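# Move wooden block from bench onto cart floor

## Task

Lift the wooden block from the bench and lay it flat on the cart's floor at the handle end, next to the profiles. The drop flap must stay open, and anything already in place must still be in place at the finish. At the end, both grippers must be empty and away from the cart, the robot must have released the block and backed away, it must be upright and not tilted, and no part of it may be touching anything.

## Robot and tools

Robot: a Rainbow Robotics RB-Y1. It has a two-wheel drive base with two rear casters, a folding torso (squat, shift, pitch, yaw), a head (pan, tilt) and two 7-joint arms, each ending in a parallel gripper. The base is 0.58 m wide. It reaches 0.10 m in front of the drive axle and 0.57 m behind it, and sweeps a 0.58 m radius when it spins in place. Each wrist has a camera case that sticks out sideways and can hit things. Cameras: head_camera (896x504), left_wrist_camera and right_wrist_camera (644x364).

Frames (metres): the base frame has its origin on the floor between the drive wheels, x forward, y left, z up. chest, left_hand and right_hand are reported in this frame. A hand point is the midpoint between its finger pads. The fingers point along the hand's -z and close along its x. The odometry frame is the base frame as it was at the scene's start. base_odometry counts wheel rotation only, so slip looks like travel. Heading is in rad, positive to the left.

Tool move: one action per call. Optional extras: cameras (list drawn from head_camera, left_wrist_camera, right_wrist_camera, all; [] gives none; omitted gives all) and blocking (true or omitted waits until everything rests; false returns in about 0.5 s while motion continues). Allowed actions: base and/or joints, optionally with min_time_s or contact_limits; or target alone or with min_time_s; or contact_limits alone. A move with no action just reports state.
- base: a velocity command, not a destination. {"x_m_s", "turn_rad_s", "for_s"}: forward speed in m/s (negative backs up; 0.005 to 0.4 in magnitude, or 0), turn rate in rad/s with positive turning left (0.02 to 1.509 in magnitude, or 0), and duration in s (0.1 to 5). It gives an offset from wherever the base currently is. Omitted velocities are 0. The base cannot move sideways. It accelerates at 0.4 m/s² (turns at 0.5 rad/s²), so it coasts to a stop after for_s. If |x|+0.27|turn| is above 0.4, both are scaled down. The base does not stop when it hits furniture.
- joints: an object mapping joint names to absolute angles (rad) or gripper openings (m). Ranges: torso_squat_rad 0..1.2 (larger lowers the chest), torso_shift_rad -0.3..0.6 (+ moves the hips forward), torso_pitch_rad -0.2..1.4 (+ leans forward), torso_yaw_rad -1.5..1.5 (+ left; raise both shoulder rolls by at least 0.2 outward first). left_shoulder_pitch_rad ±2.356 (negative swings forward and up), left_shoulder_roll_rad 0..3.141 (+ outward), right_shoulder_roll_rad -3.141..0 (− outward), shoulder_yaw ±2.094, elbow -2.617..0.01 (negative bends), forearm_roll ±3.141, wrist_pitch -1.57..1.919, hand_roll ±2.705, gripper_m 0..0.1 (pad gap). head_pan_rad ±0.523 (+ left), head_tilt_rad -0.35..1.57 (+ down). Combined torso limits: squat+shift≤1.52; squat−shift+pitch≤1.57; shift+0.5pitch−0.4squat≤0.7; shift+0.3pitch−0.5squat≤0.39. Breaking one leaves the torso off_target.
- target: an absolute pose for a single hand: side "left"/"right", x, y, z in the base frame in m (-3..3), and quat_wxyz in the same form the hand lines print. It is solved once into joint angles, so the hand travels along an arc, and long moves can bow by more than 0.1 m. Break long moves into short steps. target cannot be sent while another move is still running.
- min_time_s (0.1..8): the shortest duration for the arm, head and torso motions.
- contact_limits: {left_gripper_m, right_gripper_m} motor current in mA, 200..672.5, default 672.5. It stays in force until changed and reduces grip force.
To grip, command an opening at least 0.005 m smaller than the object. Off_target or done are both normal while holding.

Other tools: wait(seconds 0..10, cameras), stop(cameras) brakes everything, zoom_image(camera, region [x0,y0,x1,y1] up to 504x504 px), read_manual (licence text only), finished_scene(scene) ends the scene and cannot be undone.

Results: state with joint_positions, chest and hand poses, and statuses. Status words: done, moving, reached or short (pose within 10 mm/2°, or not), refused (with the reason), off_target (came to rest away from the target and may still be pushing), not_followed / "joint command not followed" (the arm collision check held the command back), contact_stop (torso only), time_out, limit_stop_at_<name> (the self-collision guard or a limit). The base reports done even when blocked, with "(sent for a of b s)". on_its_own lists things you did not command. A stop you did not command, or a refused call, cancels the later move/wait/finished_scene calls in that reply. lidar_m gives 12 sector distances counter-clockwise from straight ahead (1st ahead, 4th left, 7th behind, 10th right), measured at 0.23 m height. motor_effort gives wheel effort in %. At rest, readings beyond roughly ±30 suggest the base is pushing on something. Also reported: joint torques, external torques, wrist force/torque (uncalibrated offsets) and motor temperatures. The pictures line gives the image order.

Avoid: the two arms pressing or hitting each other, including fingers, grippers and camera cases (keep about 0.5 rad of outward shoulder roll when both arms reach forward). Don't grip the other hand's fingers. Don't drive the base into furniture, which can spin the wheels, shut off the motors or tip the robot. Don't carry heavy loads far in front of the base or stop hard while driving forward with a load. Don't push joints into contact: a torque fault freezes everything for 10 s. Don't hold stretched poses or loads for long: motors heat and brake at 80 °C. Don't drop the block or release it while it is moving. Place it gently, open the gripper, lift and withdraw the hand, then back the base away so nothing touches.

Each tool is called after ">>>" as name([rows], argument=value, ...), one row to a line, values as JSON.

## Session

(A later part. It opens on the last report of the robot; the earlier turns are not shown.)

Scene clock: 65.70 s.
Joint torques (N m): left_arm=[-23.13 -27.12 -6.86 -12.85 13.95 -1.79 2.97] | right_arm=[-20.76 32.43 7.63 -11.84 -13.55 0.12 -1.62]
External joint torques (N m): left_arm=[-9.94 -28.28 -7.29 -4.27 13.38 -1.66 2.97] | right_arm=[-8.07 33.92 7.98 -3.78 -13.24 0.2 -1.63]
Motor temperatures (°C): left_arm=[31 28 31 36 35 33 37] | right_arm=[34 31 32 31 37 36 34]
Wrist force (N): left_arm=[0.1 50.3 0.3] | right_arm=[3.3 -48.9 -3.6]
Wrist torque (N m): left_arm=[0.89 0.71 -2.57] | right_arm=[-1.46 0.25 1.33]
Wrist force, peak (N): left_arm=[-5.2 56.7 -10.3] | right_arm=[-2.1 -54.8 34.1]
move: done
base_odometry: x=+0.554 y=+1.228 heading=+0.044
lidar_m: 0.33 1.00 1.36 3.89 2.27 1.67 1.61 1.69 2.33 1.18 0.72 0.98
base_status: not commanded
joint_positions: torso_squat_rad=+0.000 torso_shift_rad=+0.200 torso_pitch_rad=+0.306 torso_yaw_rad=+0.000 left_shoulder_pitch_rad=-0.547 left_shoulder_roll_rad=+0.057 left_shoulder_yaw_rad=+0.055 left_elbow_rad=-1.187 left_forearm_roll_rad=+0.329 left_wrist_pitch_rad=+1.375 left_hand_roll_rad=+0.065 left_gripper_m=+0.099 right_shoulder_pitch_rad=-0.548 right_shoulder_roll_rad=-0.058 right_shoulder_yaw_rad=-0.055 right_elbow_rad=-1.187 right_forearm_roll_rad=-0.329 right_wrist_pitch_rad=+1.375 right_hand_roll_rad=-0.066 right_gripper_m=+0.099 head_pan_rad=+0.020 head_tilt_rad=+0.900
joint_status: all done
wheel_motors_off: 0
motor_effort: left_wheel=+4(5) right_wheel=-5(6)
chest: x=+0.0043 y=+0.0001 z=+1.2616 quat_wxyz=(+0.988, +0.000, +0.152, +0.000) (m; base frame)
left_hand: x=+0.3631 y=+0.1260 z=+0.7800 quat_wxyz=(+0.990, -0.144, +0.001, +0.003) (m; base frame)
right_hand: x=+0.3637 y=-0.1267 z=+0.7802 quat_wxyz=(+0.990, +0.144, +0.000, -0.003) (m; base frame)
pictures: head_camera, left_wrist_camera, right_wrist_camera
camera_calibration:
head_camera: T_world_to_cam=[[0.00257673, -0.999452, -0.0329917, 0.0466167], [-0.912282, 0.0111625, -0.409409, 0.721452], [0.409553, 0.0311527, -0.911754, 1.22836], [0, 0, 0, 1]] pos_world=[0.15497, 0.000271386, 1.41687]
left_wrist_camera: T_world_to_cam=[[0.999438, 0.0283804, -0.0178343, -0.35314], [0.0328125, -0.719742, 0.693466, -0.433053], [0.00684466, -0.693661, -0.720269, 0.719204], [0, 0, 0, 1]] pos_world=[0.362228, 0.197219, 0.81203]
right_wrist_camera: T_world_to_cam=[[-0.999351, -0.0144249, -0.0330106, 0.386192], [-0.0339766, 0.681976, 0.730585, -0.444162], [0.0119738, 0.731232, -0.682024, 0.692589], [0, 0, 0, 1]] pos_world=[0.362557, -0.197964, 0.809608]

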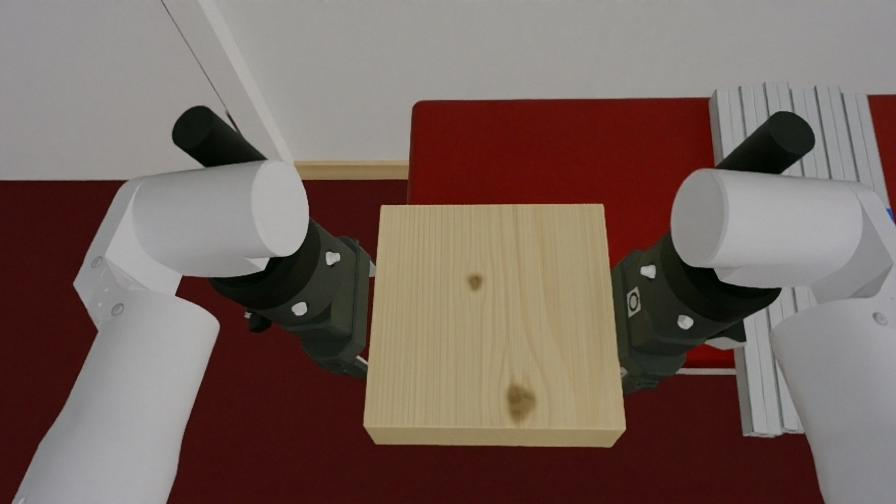

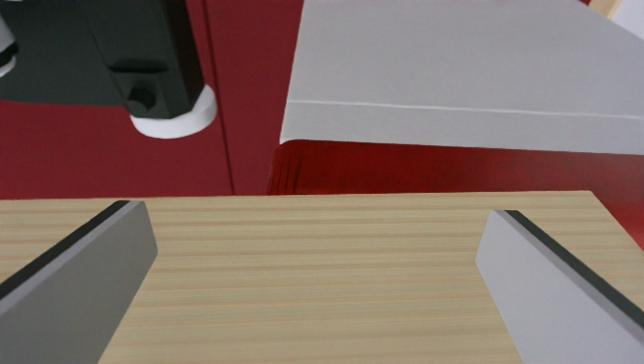

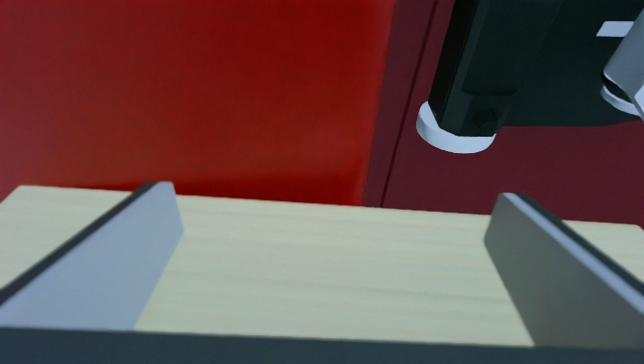

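>>> move(joints={"torso_pitch_rad": 0.265, "left_forearm_roll_rad": 0.3355, "left_wrist_pitch_rad": 1.4135, "left_hand_roll_rad": 0.078, "right_forearm_roll_rad": -0.3355, "right_wrist_pitch_rad": 1.4135, "right_hand_roll_rad": -0.078}, min_time_s=1.5)

Scene clock: 72.73 s.
Joint torques (N m): left_arm=[-21.35 -27.91 -6.73 -11.65 14.61 -0.69 3.01] | right_arm=[-22.4 32.08 6.45 -12.47 -14.18 -1.03 -2.71]
External joint torques (N m): left_arm=[-7.41 -29.23 -7.22 -2.96 14.03 -0.55 3.02] | right_arm=[-8.98 33.71 6.85 -4.32 -13.87 -0.94 -2.71]
Motor temperatures (°C): left_arm=[31 29 31 36 37 33 37] | right_arm=[34 31 32 31 39 36 34]
Wrist force (N): left_arm=[4.3 52.3 1.0] | right_arm=[-0.8 -51.1 -1.4]
Wrist torque (N m): left_arm=[0.87 0.51 -2.57] | right_arm=[-1.40 0.25 2.46]
Wrist force, peak (N): left_arm=[4.3 52.3 1.0] | right_arm=[2.0 -51.2 -3.0]
move: done
base_odometry: x=+0.554 y=+1.228 heading=+0.044
lidar_m: 0.34 0.99 1.36 3.90 2.26 1.66 1.61 1.69 2.33 1.19 0.72 0.98
base_status: not commanded
joint_positions: torso_squat_rad=+0.000 torso_shift_rad=+0.200 torso_pitch_rad=+0.266 torso_yaw_rad=+0.000 left_shoulder_pitch_rad=-0.548 left_shoulder_roll_rad=+0.057 left_shoulder_yaw_rad=+0.055 left_elbow_rad=-1.187 left_forearm_roll_rad=+0.332 left_wrist_pitch_rad=+1.414 left_hand_roll_rad=+0.077 left_gripper_m=+0.099 right_shoulder_pitch_rad=-0.548 right_shoulder_roll_rad=-0.058 right_shoulder_yaw_rad=-0.054 right_elbow_rad=-1.187 right_forearm_roll_rad=-0.332 right_wrist_pitch_rad=+1.414 right_hand_roll_rad=-0.077 right_gripper_m=+0.099 head_pan_rad=+0.020 head_tilt_rad=+0.900
joint_status: all done
wheel_motors_off: 0
motor_effort: left_wheel=+4(5) right_wheel=-4(6)
chest: x=-0.0076 y=+0.0001 z=+1.2651 quat_wxyz=(+0.991, +0.000, +0.132, +0.000) (m; base frame)
left_hand: x=+0.3618 y=+0.1259 z=+0.7984 quat_wxyz=(+0.990, -0.144, +0.000, +0.003) (m; base frame)
right_hand: x=+0.3617 y=-0.1266 z=+0.7982 quat_wxyz=(+0.990, +0.144, +0.000, -0.003) (m; base frame)
pictures: head_camera, left_wrist_camera, right_wrist_camera
camera_calibration:
head_camera: T_world_to_cam=[[0.00389444, -0.999452, -0.032865, 0.0466146], [-0.895157, 0.011165, -0.445612, 0.757975], [0.445735, 0.0311547, -0.894623, 1.21506], [0, 0, 0, 1]] pos_world=[0.13673, 0.000271388, 1.42632]
left_wrist_camera: T_world_to_cam=[[0.999424, 0.0292188, -0.0172703, -0.352039], [0.0330226, -0.719517, 0.693689, -0.446146], [0.00784246, -0.69386, -0.720067, 0.731908], [0, 0, 0, 1]] pos_world=[0.36083, 0.197118, 0.83043]
right_wrist_camera: T_world_to_cam=[[-0.999392, -0.0139505, -0.0319439, 0.383911], [-0.0328757, 0.681821, 0.73078, -0.458046], [0.0115853, 0.731386, -0.681865, 0.704857], [0, 0, 0, 1]] pos_world=[0.360453, -0.197861, 0.827612]

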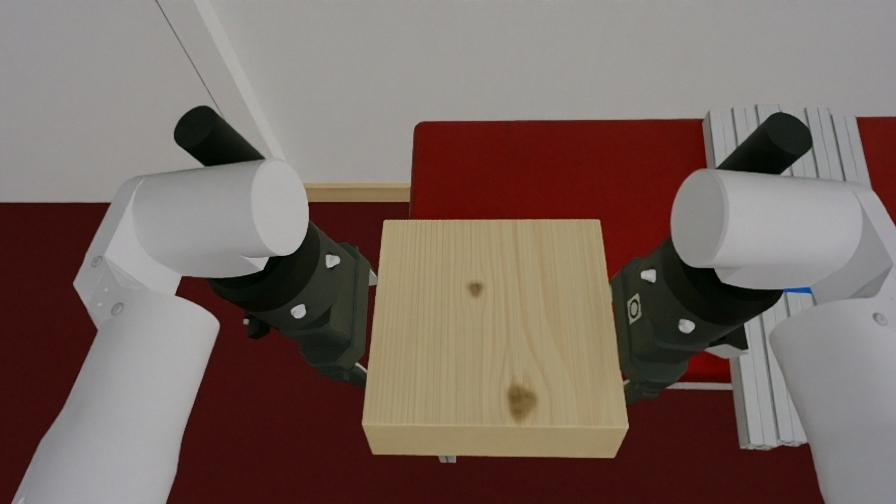

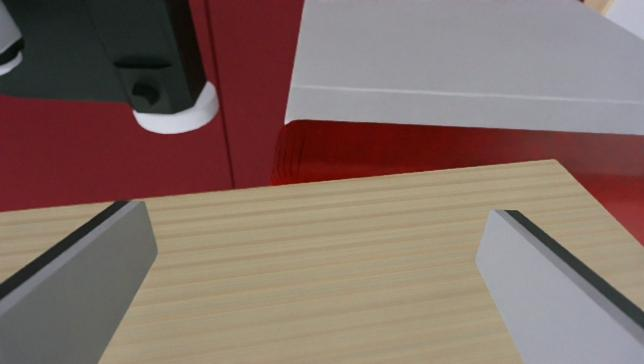

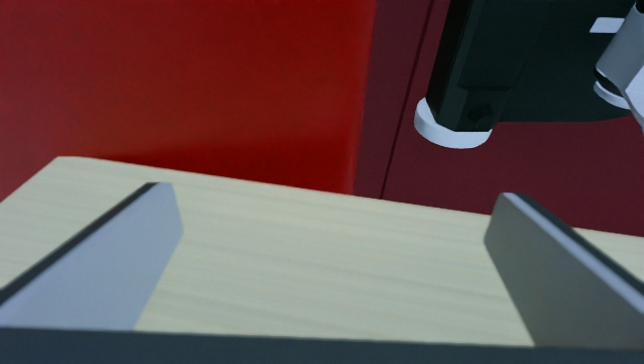

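>>> move(joints={"torso_pitch_rad": 0.335, "left_forearm_roll_rad": 0.3314, "left_wrist_pitch_rad": 1.347, "left_hand_roll_rad": 0.055, "right_forearm_roll_rad": -0.3314, "right_wrist_pitch_rad": 1.347, "right_hand_roll_rad": -0.055}, min_time_s=2, cameras=[])

>>> move(joints={"left_hand_roll_rad": 0.035, "right_hand_roll_rad": -0.035}, min_time_s=1)

Scene clock: 78.30 s.
Joint torques (N m): left_arm=[-22.48 -27.85 -6.99 -12.03 12.59 -5.94 2.35] | right_arm=[-20.39 32.41 6.86 -8.44 -13.06 0.68 -0.89]
External joint torques (N m): left_arm=[-9.82 -28.9 -7.37 -3.53 12.02 -5.81 2.36] | right_arm=[-8.24 33.78 7.18 -0.45 -12.76 0.77 -0.89]
Motor temperatures (°C): left_arm=[31 29 31 36 37 33 38] | right_arm=[35 31 32 31 40 36 34]
Wrist force (N): left_arm=[-10.6 47.5 18.2] | right_arm=[-4.2 -50.4 15.5]
Wrist torque (N m): left_arm=[0.62 1.79 -2.59] | right_arm=[-1.05 -2.18 1.11]
Wrist force, peak (N): left_arm=[-5.8 53.3 6.6] | right_arm=[-4.1 -51.0 16.4]
move: done
base_odometry: x=+0.554 y=+1.228 heading=+0.044
lidar_m: 0.34 1.00 1.35 3.90 2.26 1.66 1.61 1.70 2.33 1.19 0.72 0.93
base_status: not commanded
joint_positions: torso_squat_rad=+0.000 torso_shift_rad=+0.200 torso_pitch_rad=+0.334 torso_yaw_rad=+0.000 left_shoulder_pitch_rad=-0.547 left_shoulder_roll_rad=+0.057 left_shoulder_yaw_rad=+0.055 left_elbow_rad=-1.187 left_forearm_roll_rad=+0.328 left_wrist_pitch_rad=+1.348 left_hand_roll_rad=+0.054 left_gripper_m=+0.099 right_shoulder_pitch_rad=-0.548 right_shoulder_roll_rad=-0.058 right_shoulder_yaw_rad=-0.054 right_elbow_rad=-1.188 right_forearm_roll_rad=-0.328 right_wrist_pitch_rad=+1.347 right_hand_roll_rad=-0.055 right_gripper_m=+0.099 head_pan_rad=+0.020 head_tilt_rad=+0.900
joint_status: all done
wheel_motors_off: 0
motor_effort: left_wheel=+5(5) right_wheel=-3(6)
chest: x=+0.0123 y=+0.0001 z=+1.2589 quat_wxyz=(+0.986, +0.000, +0.166, +0.000) (m; base frame)
left_hand: x=+0.3635 y=+0.1259 z=+0.7672 quat_wxyz=(+0.989, -0.145, +0.000, +0.001) (m; base frame)
right_hand: x=+0.3646 y=-0.1265 z=+0.7676 quat_wxyz=(+0.990, +0.144, -0.001, -0.001) (m; base frame)
pictures: none
No camera images: "cameras" was empty.

Scene clock: 79.60 s.
Joint torques (N m): left_arm=[-23.11 -25.9 -8.51 -12.3 12.11 -3.13 -1.1] | right_arm=[-19.34 33.03 10.19 -8.9 -12.58 0.73 2.83]
External joint torques (N m): left_arm=[-10.45 -26.94 -8.89 -3.79 11.55 -3 -1.09] | right_arm=[-7.18 34.42 10.51 -0.92 -12.28 0.81 2.83]
Motor temperatures (°C): left_arm=[31 29 31 36 38 33 38] | right_arm=[35 32 32 31 40 36 34]
Wrist force (N): left_arm=[-10.1 46.0 12.4] | right_arm=[-1.5 -50.7 12.7]
Wrist torque (N m): left_arm=[0.69 -0.49 0.92] | right_arm=[-1.24 -1.10 -2.79]
Wrist force, peak (N): left_arm=[-10.1 47.9 18.1] | right_arm=[-1.6 -51.5 13.0]
move: done
base_odometry: x=+0.554 y=+1.228 heading=+0.044
lidar_m: 0.34 1.00 1.34 3.89 2.27 1.67 1.59 1.69 2.32 1.18 0.72 0.94
base_status: not commanded
joint_positions: torso_squat_rad=+0.000 torso_shift_rad=+0.200 torso_pitch_rad=+0.334 torso_yaw_rad=+0.000 left_shoulder_pitch_rad=-0.547 left_shoulder_roll_rad=+0.057 left_shoulder_yaw_rad=+0.055 left_elbow_rad=-1.187 left_forearm_roll_rad=+0.329 left_wrist_pitch_rad=+1.348 left_hand_roll_rad=+0.035 left_gripper_m=+0.099 right_shoulder_pitch_rad=-0.548 right_shoulder_roll_rad=-0.058 right_shoulder_yaw_rad=-0.055 right_elbow_rad=-1.188 right_forearm_roll_rad=-0.328 right_wrist_pitch_rad=+1.347 right_hand_roll_rad=-0.036 right_gripper_m=+0.099 head_pan_rad=+0.020 head_tilt_rad=+0.900
joint_status: all done
wheel_motors_off: 0
motor_effort: left_wheel=+5(6) right_wheel=-3(5)
chest: x=+0.0124 y=+0.0001 z=+1.2589 quat_wxyz=(+0.986, +0.000, +0.166, +0.000) (m; base frame)
left_hand: x=+0.3636 y=+0.1257 z=+0.7672 quat_wxyz=(+0.989, -0.145, -0.001, -0.008) (m; base frame)
right_hand: x=+0.3647 y=-0.1267 z=+0.7676 quat_wxyz=(+0.990, +0.144, -0.003, +0.008) (m; base frame)
pictures: head_camera, left_wrist_camera, right_wrist_camera
camera_calibration:
head_camera: T_world_to_cam=[[0.00158924, -0.999455, -0.0329638, 0.0464767], [-0.92365, 0.0111658, -0.383074, 0.694758], [0.383234, 0.0310558, -0.923129, 1.2372], [0, 0, 0, 1]] pos_world=[0.167502, 0.000271638, 1.40977]
left_wrist_camera: T_world_to_cam=[[0.999903, 0.00773705, -0.011577, -0.356239], [0.0136076, -0.719289, 0.694578, -0.418354], [-0.00295322, -0.694668, -0.719324, 0.712712], [0, 0, 0, 1]] pos_world=[0.364002, 0.196937, 0.799126]
right_wrist_camera: T_world_to_cam=[[-0.998566, -0.0346932, -0.0407757, 0.389895], [-0.053484, 0.680515, 0.73078, -0.428217], [0.00239536, 0.731912, -0.681395, 0.687051], [0, 0, 0, 1]] pos_world=[0.364787, -0.197926, 0.796984]

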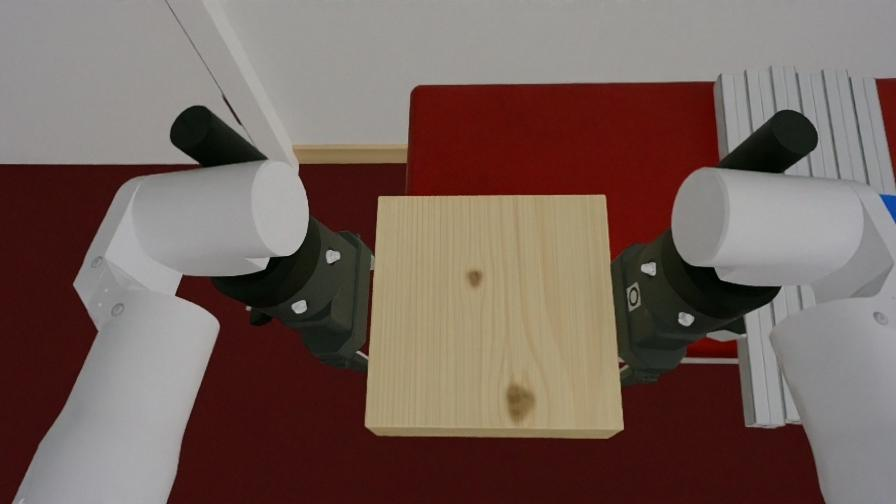

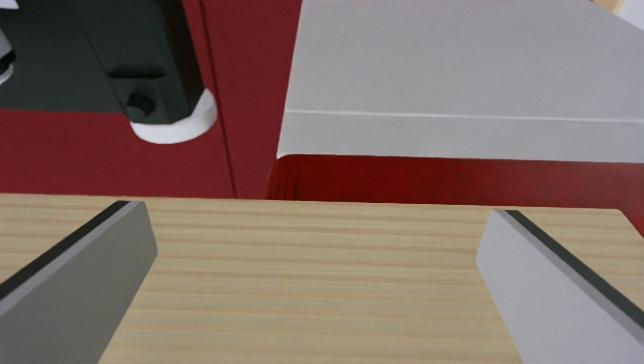

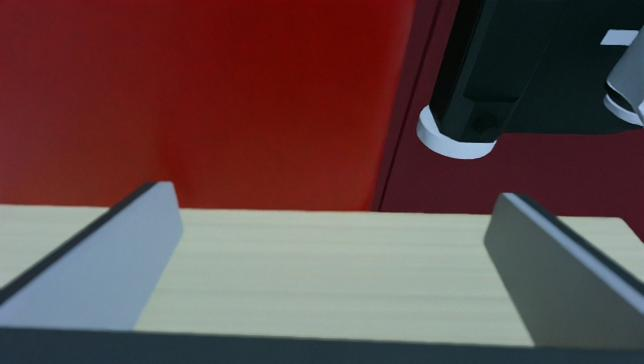

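>>> move(joints={"left_shoulder_roll_rad": 0.0483, "right_shoulder_roll_rad": -0.0483, "left_hand_roll_rad": 0.04, "right_hand_roll_rad": -0.044}, min_time_s=0.7, cameras=[])

>>> move(joints={"torso_pitch_rad": 0.285, "left_forearm_roll_rad": 0.3345, "left_wrist_pitch_rad": 1.394, "left_hand_roll_rad": 0.0572, "right_forearm_roll_rad": -0.3345, "right_wrist_pitch_rad": 1.394, "right_hand_roll_rad": -0.0612}, min_time_s=2)

Scene clock: 83.03 s.
Joint torques (N m): left_arm=[-23.22 -28.66 -8.45 -12.18 12.52 -3.38 0.32] | right_arm=[-18.88 37.11 10.5 -9.1 -12.65 1.16 2.34]
External joint torques (N m): left_arm=[-10.56 -29.68 -8.82 -3.67 11.95 -3.25 0.32] | right_arm=[-6.72 38.48 10.81 -1.11 -12.35 1.25 2.34]
Motor temperatures (°C): left_arm=[31 29 31 36 38 33 38] | right_arm=[35 32 32 31 41 36 34]
Wrist force (N): left_arm=[-13.7 49.8 14.0] | right_arm=[2.2 -51.0 12.6]
Wrist torque (N m): left_arm=[0.72 -0.46 -0.11] | right_arm=[-1.13 -1.09 -2.82]
Wrist force, peak (N): left_arm=[-12.9 50.7 14.1] | right_arm=[-1.8 -51.3 13.1]
move: done
base_odometry: x=+0.554 y=+1.228 heading=+0.044
lidar_m: 0.33 0.99 1.35 3.89 2.27 1.66 1.60 1.70 2.33 1.18 0.73 0.93
base_status: not commanded
joint_positions: torso_squat_rad=+0.000 torso_shift_rad=+0.200 torso_pitch_rad=+0.334 torso_yaw_rad=+0.000 left_shoulder_pitch_rad=-0.547 left_shoulder_roll_rad=+0.056 left_shoulder_yaw_rad=+0.055 left_elbow_rad=-1.187 left_forearm_roll_rad=+0.328 left_wrist_pitch_rad=+1.348 left_hand_roll_rad=+0.040 left_gripper_m=+0.099 right_shoulder_pitch_rad=-0.548 right_shoulder_roll_rad=-0.058 right_shoulder_yaw_rad=-0.055 right_elbow_rad=-1.188 right_forearm_roll_rad=-0.328 right_wrist_pitch_rad=+1.347 right_hand_roll_rad=-0.045 right_gripper_m=+0.099 head_pan_rad=+0.020 head_tilt_rad=+0.900
joint_status: all done
wheel_motors_off: 0
motor_effort: left_wheel=+4(6) right_wheel=-1(3)
chest: x=+0.0124 y=+0.0001 z=+1.2589 quat_wxyz=(+0.986, +0.000, +0.166, +0.000) (m; base frame)
left_hand: x=+0.3634 y=+0.1251 z=+0.7672 quat_wxyz=(+0.989, -0.145, -0.001, -0.006) (m; base frame)
right_hand: x=+0.3647 y=-0.1263 z=+0.7676 quat_wxyz=(+0.990, +0.144, -0.002, +0.003) (m; base frame)
pictures: none
No camera images: "cameras" was empty.

Scene clock: 85.33 s.
Joint torques (N m): left_arm=[-25.89 -28.23 -8.42 -13.84 14.5 -2.78 1.41] | right_arm=[-21.56 35.21 10.26 -11.8 -14.03 1.1 0.87]
External joint torques (N m): left_arm=[-12.35 -29.43 -8.86 -5.21 13.93 -2.65 1.41] | right_arm=[-8.5 36.75 10.63 -3.69 -13.72 1.19 0.87]
Motor temperatures (°C): left_arm=[31 29 32 36 38 33 37] | right_arm=[35 32 32 31 41 36 34]
Wrist force (N): left_arm=[-5.5 52.9 -0.7] | right_arm=[6.0 -52.8 -4.5]
Wrist torque (N m): left_arm=[0.97 0.54 -1.15] | right_arm=[-1.44 -0.17 -1.06]
Wrist force, peak (N): left_arm=[-6.0 53.6 -2.0] | right_arm=[6.2 -53.0 -5.1]
move: done
base_odometry: x=+0.554 y=+1.228 heading=+0.044
lidar_m: 0.34 0.99 1.36 3.91 2.26 1.67 1.59 1.70 2.33 1.18 0.73 0.99
base_status: not commanded
joint_positions: torso_squat_rad=+0.000 torso_shift_rad=+0.200 torso_pitch_rad=+0.286 torso_yaw_rad=+0.000 left_shoulder_pitch_rad=-0.547 left_shoulder_roll_rad=+0.055 left_shoulder_yaw_rad=+0.055 left_elbow_rad=-1.187 left_forearm_roll_rad=+0.331 left_wrist_pitch_rad=+1.395 left_hand_roll_rad=+0.057 left_gripper_m=+0.099 right_shoulder_pitch_rad=-0.548 right_shoulder_roll_rad=-0.057 right_shoulder_yaw_rad=-0.055 right_elbow_rad=-1.187 right_forearm_roll_rad=-0.331 right_wrist_pitch_rad=+1.394 right_hand_roll_rad=-0.061 right_gripper_m=+0.099 head_pan_rad=+0.020 head_tilt_rad=+0.900
joint_status: all done
wheel_motors_off: 0
motor_effort: left_wheel=+5(6) right_wheel=-2(5)
chest: x=-0.0016 y=+0.0001 z=+1.2634 quat_wxyz=(+0.990, +0.000, +0.142, +0.000) (m; base frame)
left_hand: x=+0.3618 y=+0.1252 z=+0.7888 quat_wxyz=(+0.989, -0.145, +0.000, -0.004) (m; base frame)
right_hand: x=+0.3629 y=-0.1261 z=+0.7893 quat_wxyz=(+0.990, +0.144, -0.001, +0.001) (m; base frame)
pictures: head_camera, left_wrist_camera, right_wrist_camera
camera_calibration:
head_camera: T_world_to_cam=[[0.00318696, -0.999455, -0.0328476, 0.0465019], [-0.903936, 0.0111683, -0.427522, 0.739777], [0.427656, 0.0310546, -0.903408, 1.22181], [0, 0, 0, 1]] pos_world=[0.146049, 0.000271649, 1.42159]
left_wrist_camera: T_world_to_cam=[[0.999764, 0.0153899, -0.0153532, -0.352048], [0.021736, -0.71871, 0.69497, -0.437069], [-0.000338945, -0.695139, -0.718875, 0.726672], [0, 0, 0, 1]] pos_world=[0.361711, 0.19643, 0.82073]
right_wrist_camera: T_world_to_cam=[[-0.999101, -0.0229186, -0.0356775, 0.38662], [-0.0417354, 0.680349, 0.731699, -0.449486], [0.00750365, 0.732529, -0.680694, 0.699019], [0, 0, 0, 1]] pos_world=[0.362267, -0.197384, 0.8185]

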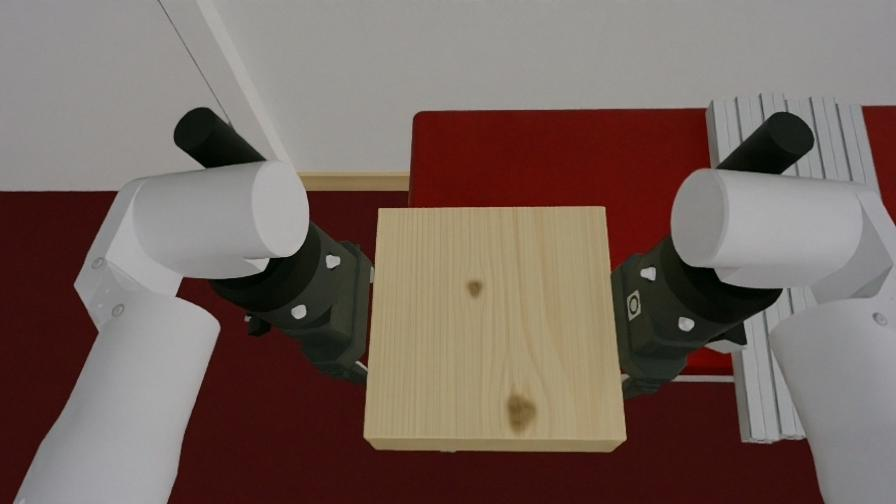

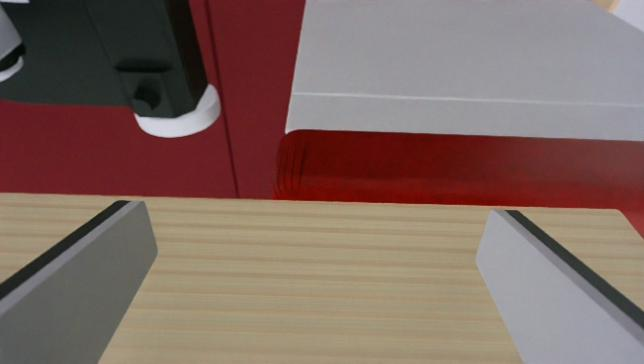

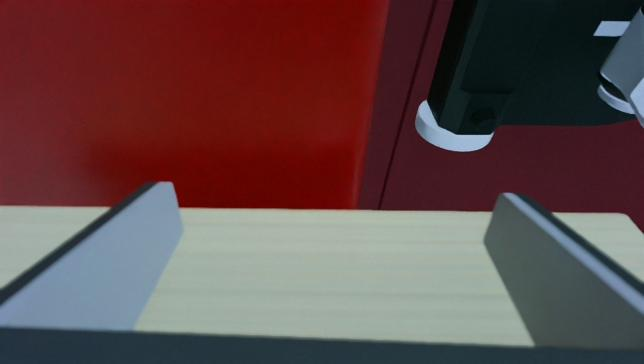

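>>> move(joints={"torso_pitch_rad": 0.15, "left_forearm_roll_rad": 0.3455, "left_wrist_pitch_rad": 1.522, "left_hand_roll_rad": 0.094, "right_forearm_roll_rad": -0.3455, "right_wrist_pitch_rad": 1.522, "right_hand_roll_rad": -0.0995}, min_time_s=2.5)

Scene clock: 89.77 s.
Joint torques (N m): left_arm=[-24.66 -29.63 -7.84 -12.63 15.2 -0.78 0.17] | right_arm=[-29.07 32.96 7.07 -15.26 -15.15 -1.92 -0.91]
External joint torques (N m): left_arm=[-8.76 -31.35 -8.49 -3.73 14.61 -0.62 0.17] | right_arm=[-13.68 34.97 7.59 -6.9 -14.83 -1.81 -0.92]
Motor temperatures (°C): left_arm=[32 29 32 36 39 33 37] | right_arm=[35 32 32 31 42 36 34]
Wrist force (N): left_arm=[5.1 55.4 0.4] | right_arm=[-4.8 -55.3 -4.9]
Wrist torque (N m): left_arm=[1.09 0.56 -0.15] | right_arm=[-1.64 -0.05 0.68]
Wrist force, peak (N): left_arm=[-4.0 56.9 1.0] | right_arm=[5.1 -56.3 -3.5]
move: done
base_odometry: x=+0.554 y=+1.228 heading=+0.044
lidar_m: 0.34 1.00 1.35 3.89 2.25 1.67 1.60 1.69 2.34 1.20 0.73 0.99
base_status: not commanded
joint_positions: torso_squat_rad=+0.000 torso_shift_rad=+0.200 torso_pitch_rad=+0.151 torso_yaw_rad=+0.000 left_shoulder_pitch_rad=-0.547 left_shoulder_roll_rad=+0.056 left_shoulder_yaw_rad=+0.055 left_elbow_rad=-1.187 left_forearm_roll_rad=+0.342 left_wrist_pitch_rad=+1.522 left_hand_roll_rad=+0.094 left_gripper_m=+0.099 right_shoulder_pitch_rad=-0.546 right_shoulder_roll_rad=-0.057 right_shoulder_yaw_rad=-0.054 right_elbow_rad=-1.186 right_forearm_roll_rad=-0.342 right_wrist_pitch_rad=+1.522 right_hand_roll_rad=-0.099 right_gripper_m=+0.099 head_pan_rad=+0.020 head_tilt_rad=+0.900
joint_status: all done
wheel_motors_off: 0
motor_effort: left_wheel=+4(6) right_wheel=-5(6)
chest: x=-0.0423 y=+0.0001 z=+1.2724 quat_wxyz=(+0.997, +0.000, +0.075, +0.000) (m; base frame)
left_hand: x=+0.3527 y=+0.1252 z=+0.8495 quat_wxyz=(+0.989, -0.145, -0.001, -0.004) (m; base frame)
right_hand: x=+0.3521 y=-0.1259 z=+0.8489 quat_wxyz=(+0.990, +0.144, +0.000, +0.001) (m; base frame)
pictures: head_camera, left_wrist_camera, right_wrist_camera
camera_calibration:
head_camera: T_world_to_cam=[[0.00763402, -0.999452, -0.0322028, 0.0463047], [-0.838185, 0.0111667, -0.545271, 0.859413], [0.545332, 0.0311545, -0.837641, 1.16873], [0, 0, 0, 1]] pos_world=[0.0826501, 0.000271394, 1.44908]
left_wrist_camera: T_world_to_cam=[[0.999806, 0.0150224, -0.0127357, -0.34427], [0.0196526, -0.718869, 0.694868, -0.478126], [0.00128334, -0.694983, -0.719025, 0.769901], [0, 0, 0, 1]] pos_world=[0.352611, 0.196531, 0.881428]
right_wrist_camera: T_world_to_cam=[[-0.999173, -0.0229794, -0.0335546, 0.376204], [-0.0402213, 0.680436, 0.731703, -0.494275], [0.00601764, 0.732447, -0.680797, 0.740193], [0, 0, 0, 1]] pos_world=[0.351558, -0.197185, 0.878207]

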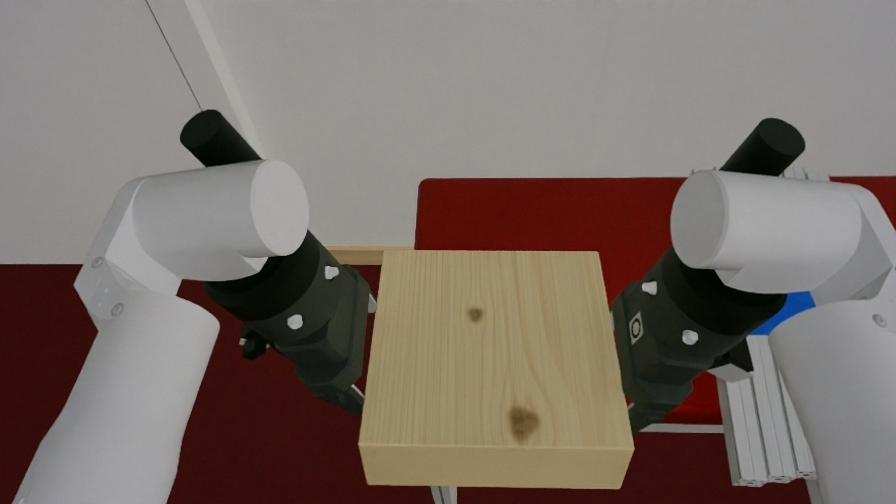

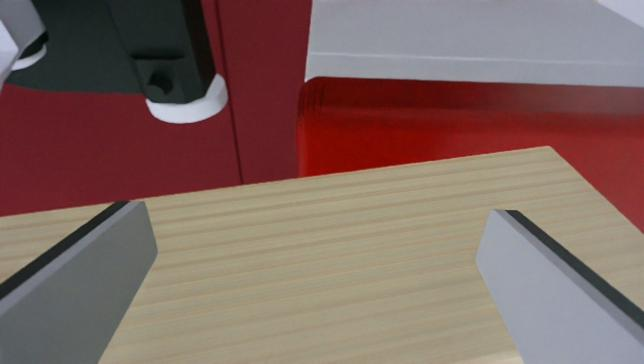

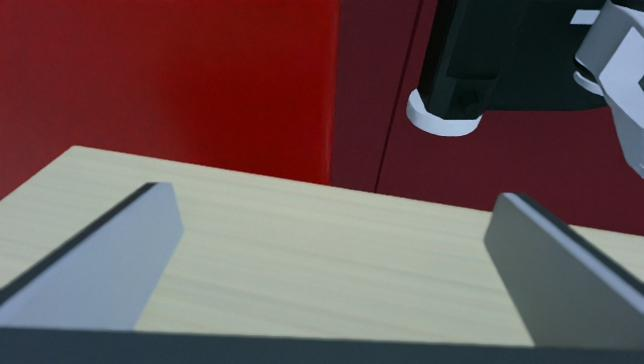

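>>> move(cameras=["left_wrist_camera", "right_wrist_camera"])

Scene clock: 96.07 s.
Joint torques (N m): left_arm=[-24.78 -29.64 -8 -12.65 15.27 -0.8 0.34] | right_arm=[-29.07 32.65 6.93 -15.39 -15.11 -1.91 -0.81]
External joint torques (N m): left_arm=[-8.88 -31.36 -8.65 -3.75 14.69 -0.64 0.34] | right_arm=[-13.68 34.67 7.44 -7.02 -14.79 -1.81 -0.81]
Motor temperatures (°C): left_arm=[32 29 32 37 40 33 37] | right_arm=[35 33 32 31 43 36 34]
Wrist force (N): left_arm=[4.7 55.6 0.7] | right_arm=[-4.5 -55.8 -4.7]
Wrist torque (N m): left_arm=[1.00 0.51 -0.13] | right_arm=[-1.57 -0.02 0.66]
Wrist force, peak (N): left_arm=[4.8 56.7 -0.3] | right_arm=[-4.6 -55.9 -5.1]
base_odometry: x=+0.554 y=+1.228 heading=+0.044
lidar_m: 0.33 0.99 1.35 3.89 2.26 1.66 1.60 1.69 2.32 1.19 0.73 0.99
base_status: not commanded
joint_positions: torso_squat_rad=+0.000 torso_shift_rad=+0.200 torso_pitch_rad=+0.151 torso_yaw_rad=+0.000 left_shoulder_pitch_rad=-0.547 left_shoulder_roll_rad=+0.056 left_shoulder_yaw_rad=+0.055 left_elbow_rad=-1.187 left_forearm_roll_rad=+0.342 left_wrist_pitch_rad=+1.522 left_hand_roll_rad=+0.094 left_gripper_m=+0.099 right_shoulder_pitch_rad=-0.546 right_shoulder_roll_rad=-0.057 right_shoulder_yaw_rad=-0.054 right_elbow_rad=-1.186 right_forearm_roll_rad=-0.342 right_wrist_pitch_rad=+1.522 right_hand_roll_rad=-0.099 right_gripper_m=+0.099 head_pan_rad=+0.020 head_tilt_rad=+0.900
joint_status: all done
wheel_motors_off: 0
motor_effort: left_wheel=+4(6) right_wheel=-5(6)
chest: x=-0.0423 y=+0.0001 z=+1.2724 quat_wxyz=(+0.997, +0.000, +0.075, +0.000) (m; base frame)
left_hand: x=+0.3527 y=+0.1252 z=+0.8495 quat_wxyz=(+0.989, -0.145, -0.001, -0.004) (m; base frame)
right_hand: x=+0.3521 y=-0.1259 z=+0.8489 quat_wxyz=(+0.990, +0.144, +0.000, +0.001) (m; base frame)
pictures: left_wrist_camera, right_wrist_camera
camera_calibration:
left_wrist_camera: T_world_to_cam=[[0.999806, 0.0150224, -0.0127357, -0.34427], [0.0196526, -0.718869, 0.694868, -0.478126], [0.00128334, -0.694983, -0.719025, 0.769901], [0, 0, 0, 1]] pos_world=[0.352611, 0.196531, 0.881428]
right_wrist_camera: T_world_to_cam=[[-0.999173, -0.0229794, -0.0335546, 0.376204], [-0.0402213, 0.680436, 0.731703, -0.494275], [0.00601764, 0.732447, -0.680797, 0.740193], [0, 0, 0, 1]] pos_world=[0.351558, -0.197185, 0.878207]

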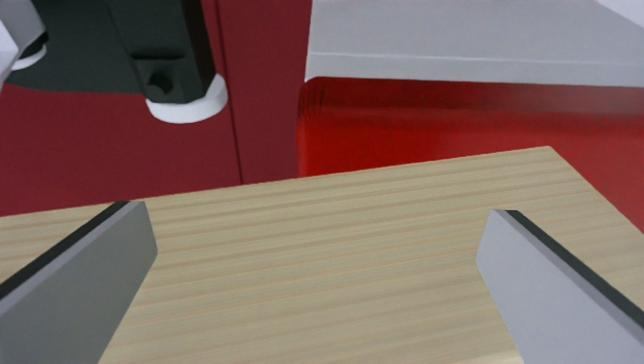

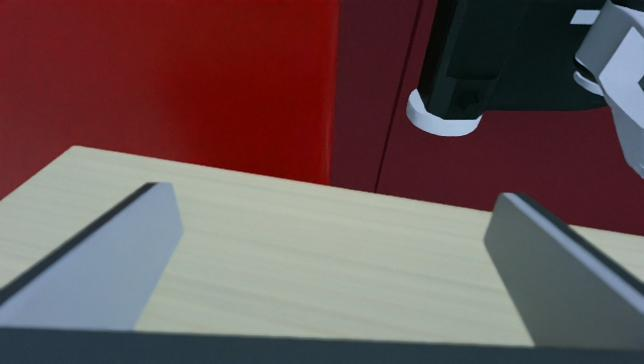

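>>> move(joints={"left_shoulder_roll_rad": 0.043, "right_shoulder_roll_rad": -0.043}, min_time_s=1, cameras=[])

Scene clock: 101.73 s.
Joint torques (N m): left_arm=[-25.22 -39.19 -8.89 -12.74 18.44 -1.63 0.28] | right_arm=[-30.8 43.66 6.95 -15.84 -18.46 -1.91 -0.84]
External joint torques (N m): left_arm=[-9.33 -40.85 -9.51 -3.84 17.85 -1.47 0.28] | right_arm=[-15.43 45.61 7.45 -7.48 -18.14 -1.81 -0.85]
Motor temperatures (°C): left_arm=[32 29 32 37 40 32 37] | right_arm=[35 33 32 32 44 36 34]
Wrist force (N): left_arm=[3.0 69.0 5.6] | right_arm=[-3.6 -69.5 -1.7]
Wrist torque (N m): left_arm=[1.37 0.55 -0.30] | right_arm=[-2.03 -0.16 0.52]
Wrist force, peak (N): left_arm=[3.8 69.7 5.7] | right_arm=[-4.0 -70.1 -3.0]
move: done
base_odometry: x=+0.554 y=+1.228 heading=+0.044
lidar_m: 0.33 1.00 1.34 3.89 2.26 1.67 1.60 1.69 2.33 1.17 0.71 0.99
base_status: not commanded
joint_positions: torso_squat_rad=+0.000 torso_shift_rad=+0.200 torso_pitch_rad=+0.151 torso_yaw_rad=+0.000 left_shoulder_pitch_rad=-0.547 left_shoulder_roll_rad=+0.053 left_shoulder_yaw_rad=+0.055 left_elbow_rad=-1.187 left_forearm_roll_rad=+0.341 left_wrist_pitch_rad=+1.522 left_hand_roll_rad=+0.094 left_gripper_m=+0.099 right_shoulder_pitch_rad=-0.546 right_shoulder_roll_rad=-0.054 right_shoulder_yaw_rad=-0.054 right_elbow_rad=-1.186 right_forearm_roll_rad=-0.341 right_wrist_pitch_rad=+1.522 right_hand_roll_rad=-0.099 right_gripper_m=+0.099 head_pan_rad=+0.020 head_tilt_rad=+0.900
joint_status: all done
wheel_motors_off: 0
motor_effort: left_wheel=+4(5) right_wheel=-4(5)
chest: x=-0.0423 y=+0.0001 z=+1.2724 quat_wxyz=(+0.997, +0.000, +0.075, +0.000) (m; base frame)
left_hand: x=+0.3523 y=+0.1238 z=+0.8495 quat_wxyz=(+0.989, -0.146, -0.001, -0.005) (m; base frame)
right_hand: x=+0.3515 y=-0.1247 z=+0.8487 quat_wxyz=(+0.989, +0.145, +0.001, +0.002) (m; base frame)
pictures: none
No camera images: "cameras" was empty.

>>> move(base={"x_m_s": -0.25, "for_s": 2.2}, cameras=["head_camera", "left_wrist_camera"])

>>> move(base={"turn_rad_s": -0.5, "for_s": 3.167}, cameras=["head_camera", "left_wrist_camera"])

Scene clock: 112.87 s.
Joint torques (N m): left_arm=[-26.59 -38.68 -9.42 -12.71 18.57 -2.03 0.33] | right_arm=[-33.05 43.8 6.69 -16.59 -18.48 -2.31 -0.8]
External joint torques (N m): left_arm=[-10.7 -40.33 -10.04 -3.81 17.98 -1.87 0.33] | right_arm=[-17.68 45.76 7.18 -8.23 -18.17 -2.21 -0.8]
Motor temperatures (°C): left_arm=[32 30 32 37 43 32 37] | right_arm=[36 34 32 32 47 36 34]
Wrist force (N): left_arm=[4.8 69.1 5.7] | right_arm=[-3.7 -69.8 -2.3]
Wrist torque (N m): left_arm=[1.35 0.82 -0.39] | right_arm=[-2.03 -0.22 0.55]
Wrist force, peak (N): left_arm=[4.4 70.5 4.4] | right_arm=[-4.0 -70.1 -2.3]
move: done
base_odometry: x=+0.005 y=+1.204 heading=+0.045
lidar_m: 0.89 1.53 2.14 3.96 1.50 1.09 1.05 1.13 1.54 4.39 1.33 1.10
base_status: done (sent for 2.2 of 2.2 s)
joint_positions: torso_squat_rad=+0.000 torso_shift_rad=+0.200 torso_pitch_rad=+0.151 torso_yaw_rad=+0.000 left_shoulder_pitch_rad=-0.547 left_shoulder_roll_rad=+0.053 left_shoulder_yaw_rad=+0.055 left_elbow_rad=-1.187 left_forearm_roll_rad=+0.341 left_wrist_pitch_rad=+1.522 left_hand_roll_rad=+0.094 left_gripper_m=+0.099 right_shoulder_pitch_rad=-0.545 right_shoulder_roll_rad=-0.054 right_shoulder_yaw_rad=-0.054 right_elbow_rad=-1.186 right_forearm_roll_rad=-0.341 right_wrist_pitch_rad=+1.523 right_hand_roll_rad=-0.099 right_gripper_m=+0.099 head_pan_rad=+0.020 head_tilt_rad=+0.900
joint_status: not commanded
wheel_motors_off: 0
motor_effort: left_wheel=+17(34) right_wheel=-16(30)
chest: x=-0.0423 y=+0.0001 z=+1.2724 quat_wxyz=(+0.997, +0.000, +0.075, +0.000) (m; base frame)
left_hand: x=+0.3521 y=+0.1238 z=+0.8494 quat_wxyz=(+0.989, -0.146, -0.001, -0.005) (m; base frame)
right_hand: x=+0.3513 y=-0.1247 z=+0.8485 quat_wxyz=(+0.989, +0.145, +0.001, +0.002) (m; base frame)
pictures: head_camera, left_wrist_camera
camera_calibration:
head_camera: T_world_to_cam=[[0.00763775, -0.999452, -0.0322005, 0.046301], [-0.838185, 0.0111623, -0.545271, 0.859413], [0.545332, 0.0311546, -0.837641, 1.16873], [0, 0, 0, 1]] pos_world=[0.0826501, 0.00027138, 1.44908]
left_wrist_camera: T_world_to_cam=[[0.999803, 0.0142935, -0.0137594, -0.342706], [0.0198398, -0.717456, 0.696321, -0.480539], [0.0000811257, -0.696457, -0.717598, 0.76817], [0, 0, 0, 1]] pos_world=[0.35211, 0.195131, 0.881132]

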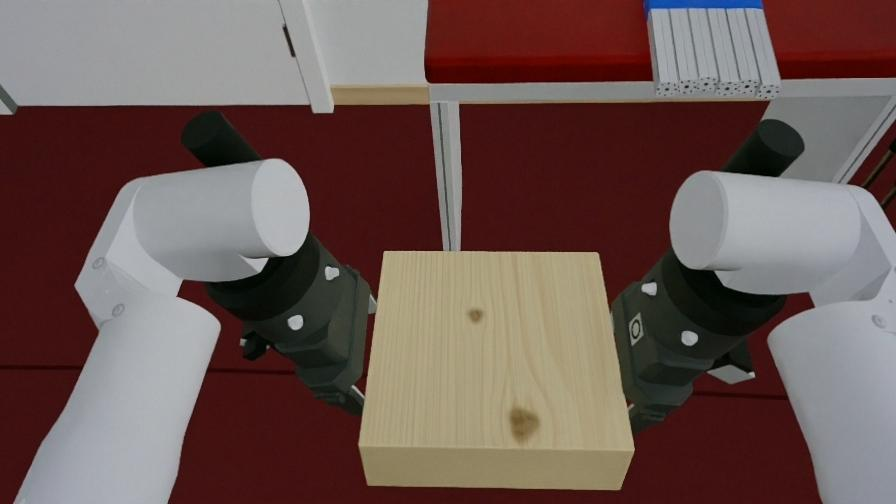

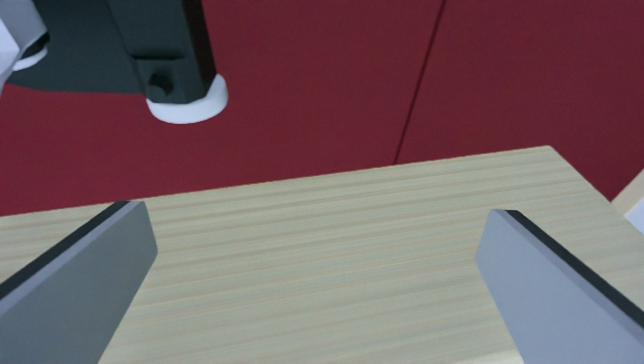

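Scene clock: 117.40 s.
Joint torques (N m): left_arm=[-26.48 -38.73 -9.38 -12.65 18.58 -2.07 0.26] | right_arm=[-32.89 43.21 6.81 -16.68 -18.7 -2.16 -0.83]
External joint torques (N m): left_arm=[-10.6 -40.38 -10 -3.75 17.99 -1.92 0.27] | right_arm=[-17.52 45.17 7.3 -8.32 -18.38 -2.06 -0.83]
Motor temperatures (°C): left_arm=[32 30 32 37 43 32 37] | right_arm=[36 34 32 32 48 36 34]
Wrist force (N): left_arm=[3.9 69.8 5.7] | right_arm=[-3.1 -69.2 -2.2]
Wrist torque (N m): left_arm=[1.32 0.74 -0.42] | right_arm=[-2.09 -0.12 0.54]
Wrist force, peak (N): left_arm=[4.2 70.5 5.5] | right_arm=[-3.1 -70.7 -2.6]
move: done
base_odometry: x=+0.005 y=+1.204 heading=-1.537
lidar_m: 4.04 1.34 1.09 0.88 1.53 2.07 4.33 1.55 1.12 1.07 1.10 1.48
base_status: done (sent for 3.17 of 3.17 s)
joint_positions: torso_squat_rad=+0.000 torso_shift_rad=+0.200 torso_pitch_rad=+0.151 torso_yaw_rad=+0.000 left_shoulder_pitch_rad=-0.547 left_shoulder_roll_rad=+0.053 left_shoulder_yaw_rad=+0.055 left_elbow_rad=-1.187 left_forearm_roll_rad=+0.341 left_wrist_pitch_rad=+1.522 left_hand_roll_rad=+0.094 left_gripper_m=+0.099 right_shoulder_pitch_rad=-0.545 right_shoulder_roll_rad=-0.054 right_shoulder_yaw_rad=-0.054 right_elbow_rad=-1.186 right_forearm_roll_rad=-0.341 right_wrist_pitch_rad=+1.523 right_hand_roll_rad=-0.099 right_gripper_m=+0.099 head_pan_rad=+0.020 head_tilt_rad=+0.900
joint_status: not commanded
wheel_motors_off: 0
motor_effort: left_wheel=+19(42) right_wheel=-4(35)
chest: x=-0.0423 y=+0.0001 z=+1.2724 quat_wxyz=(+0.997, +0.000, +0.075, +0.000) (m; base frame)
left_hand: x=+0.3522 y=+0.1238 z=+0.8494 quat_wxyz=(+0.989, -0.146, -0.001, -0.005) (m; base frame)
right_hand: x=+0.3513 y=-0.1247 z=+0.8485 quat_wxyz=(+0.989, +0.145, +0.001, +0.002) (m; base frame)
pictures: head_camera, left_wrist_camera
camera_calibration:
head_camera: T_world_to_cam=[[0.00771857, -0.999453, -0.0321497, 0.0462204], [-0.838184, 0.0110669, -0.545276, 0.85942], [0.545333, 0.0311561, -0.83764, 1.16873], [0, 0, 0, 1]] pos_world=[0.0826502, 0.000271094, 1.44908]
left_wrist_camera: T_world_to_cam=[[0.999803, 0.0142957, -0.0137576, -0.342708], [0.0198401, -0.717554, 0.69622, -0.48043], [0.0000811219, -0.696356, -0.717697, 0.768237], [0, 0, 0, 1]] pos_world=[0.35211, 0.195131, 0.881131]

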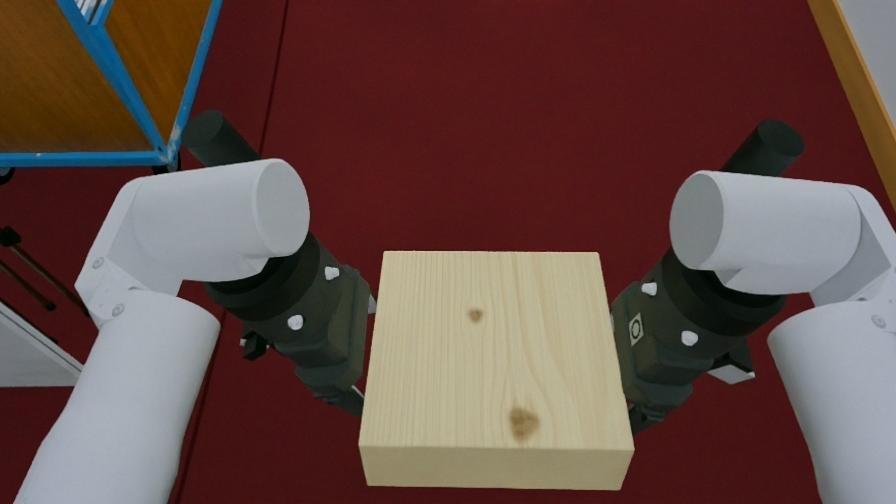

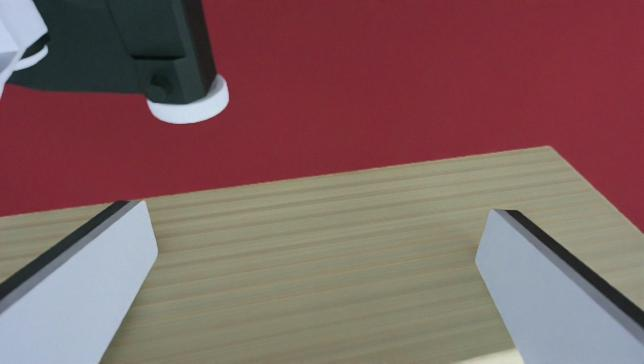

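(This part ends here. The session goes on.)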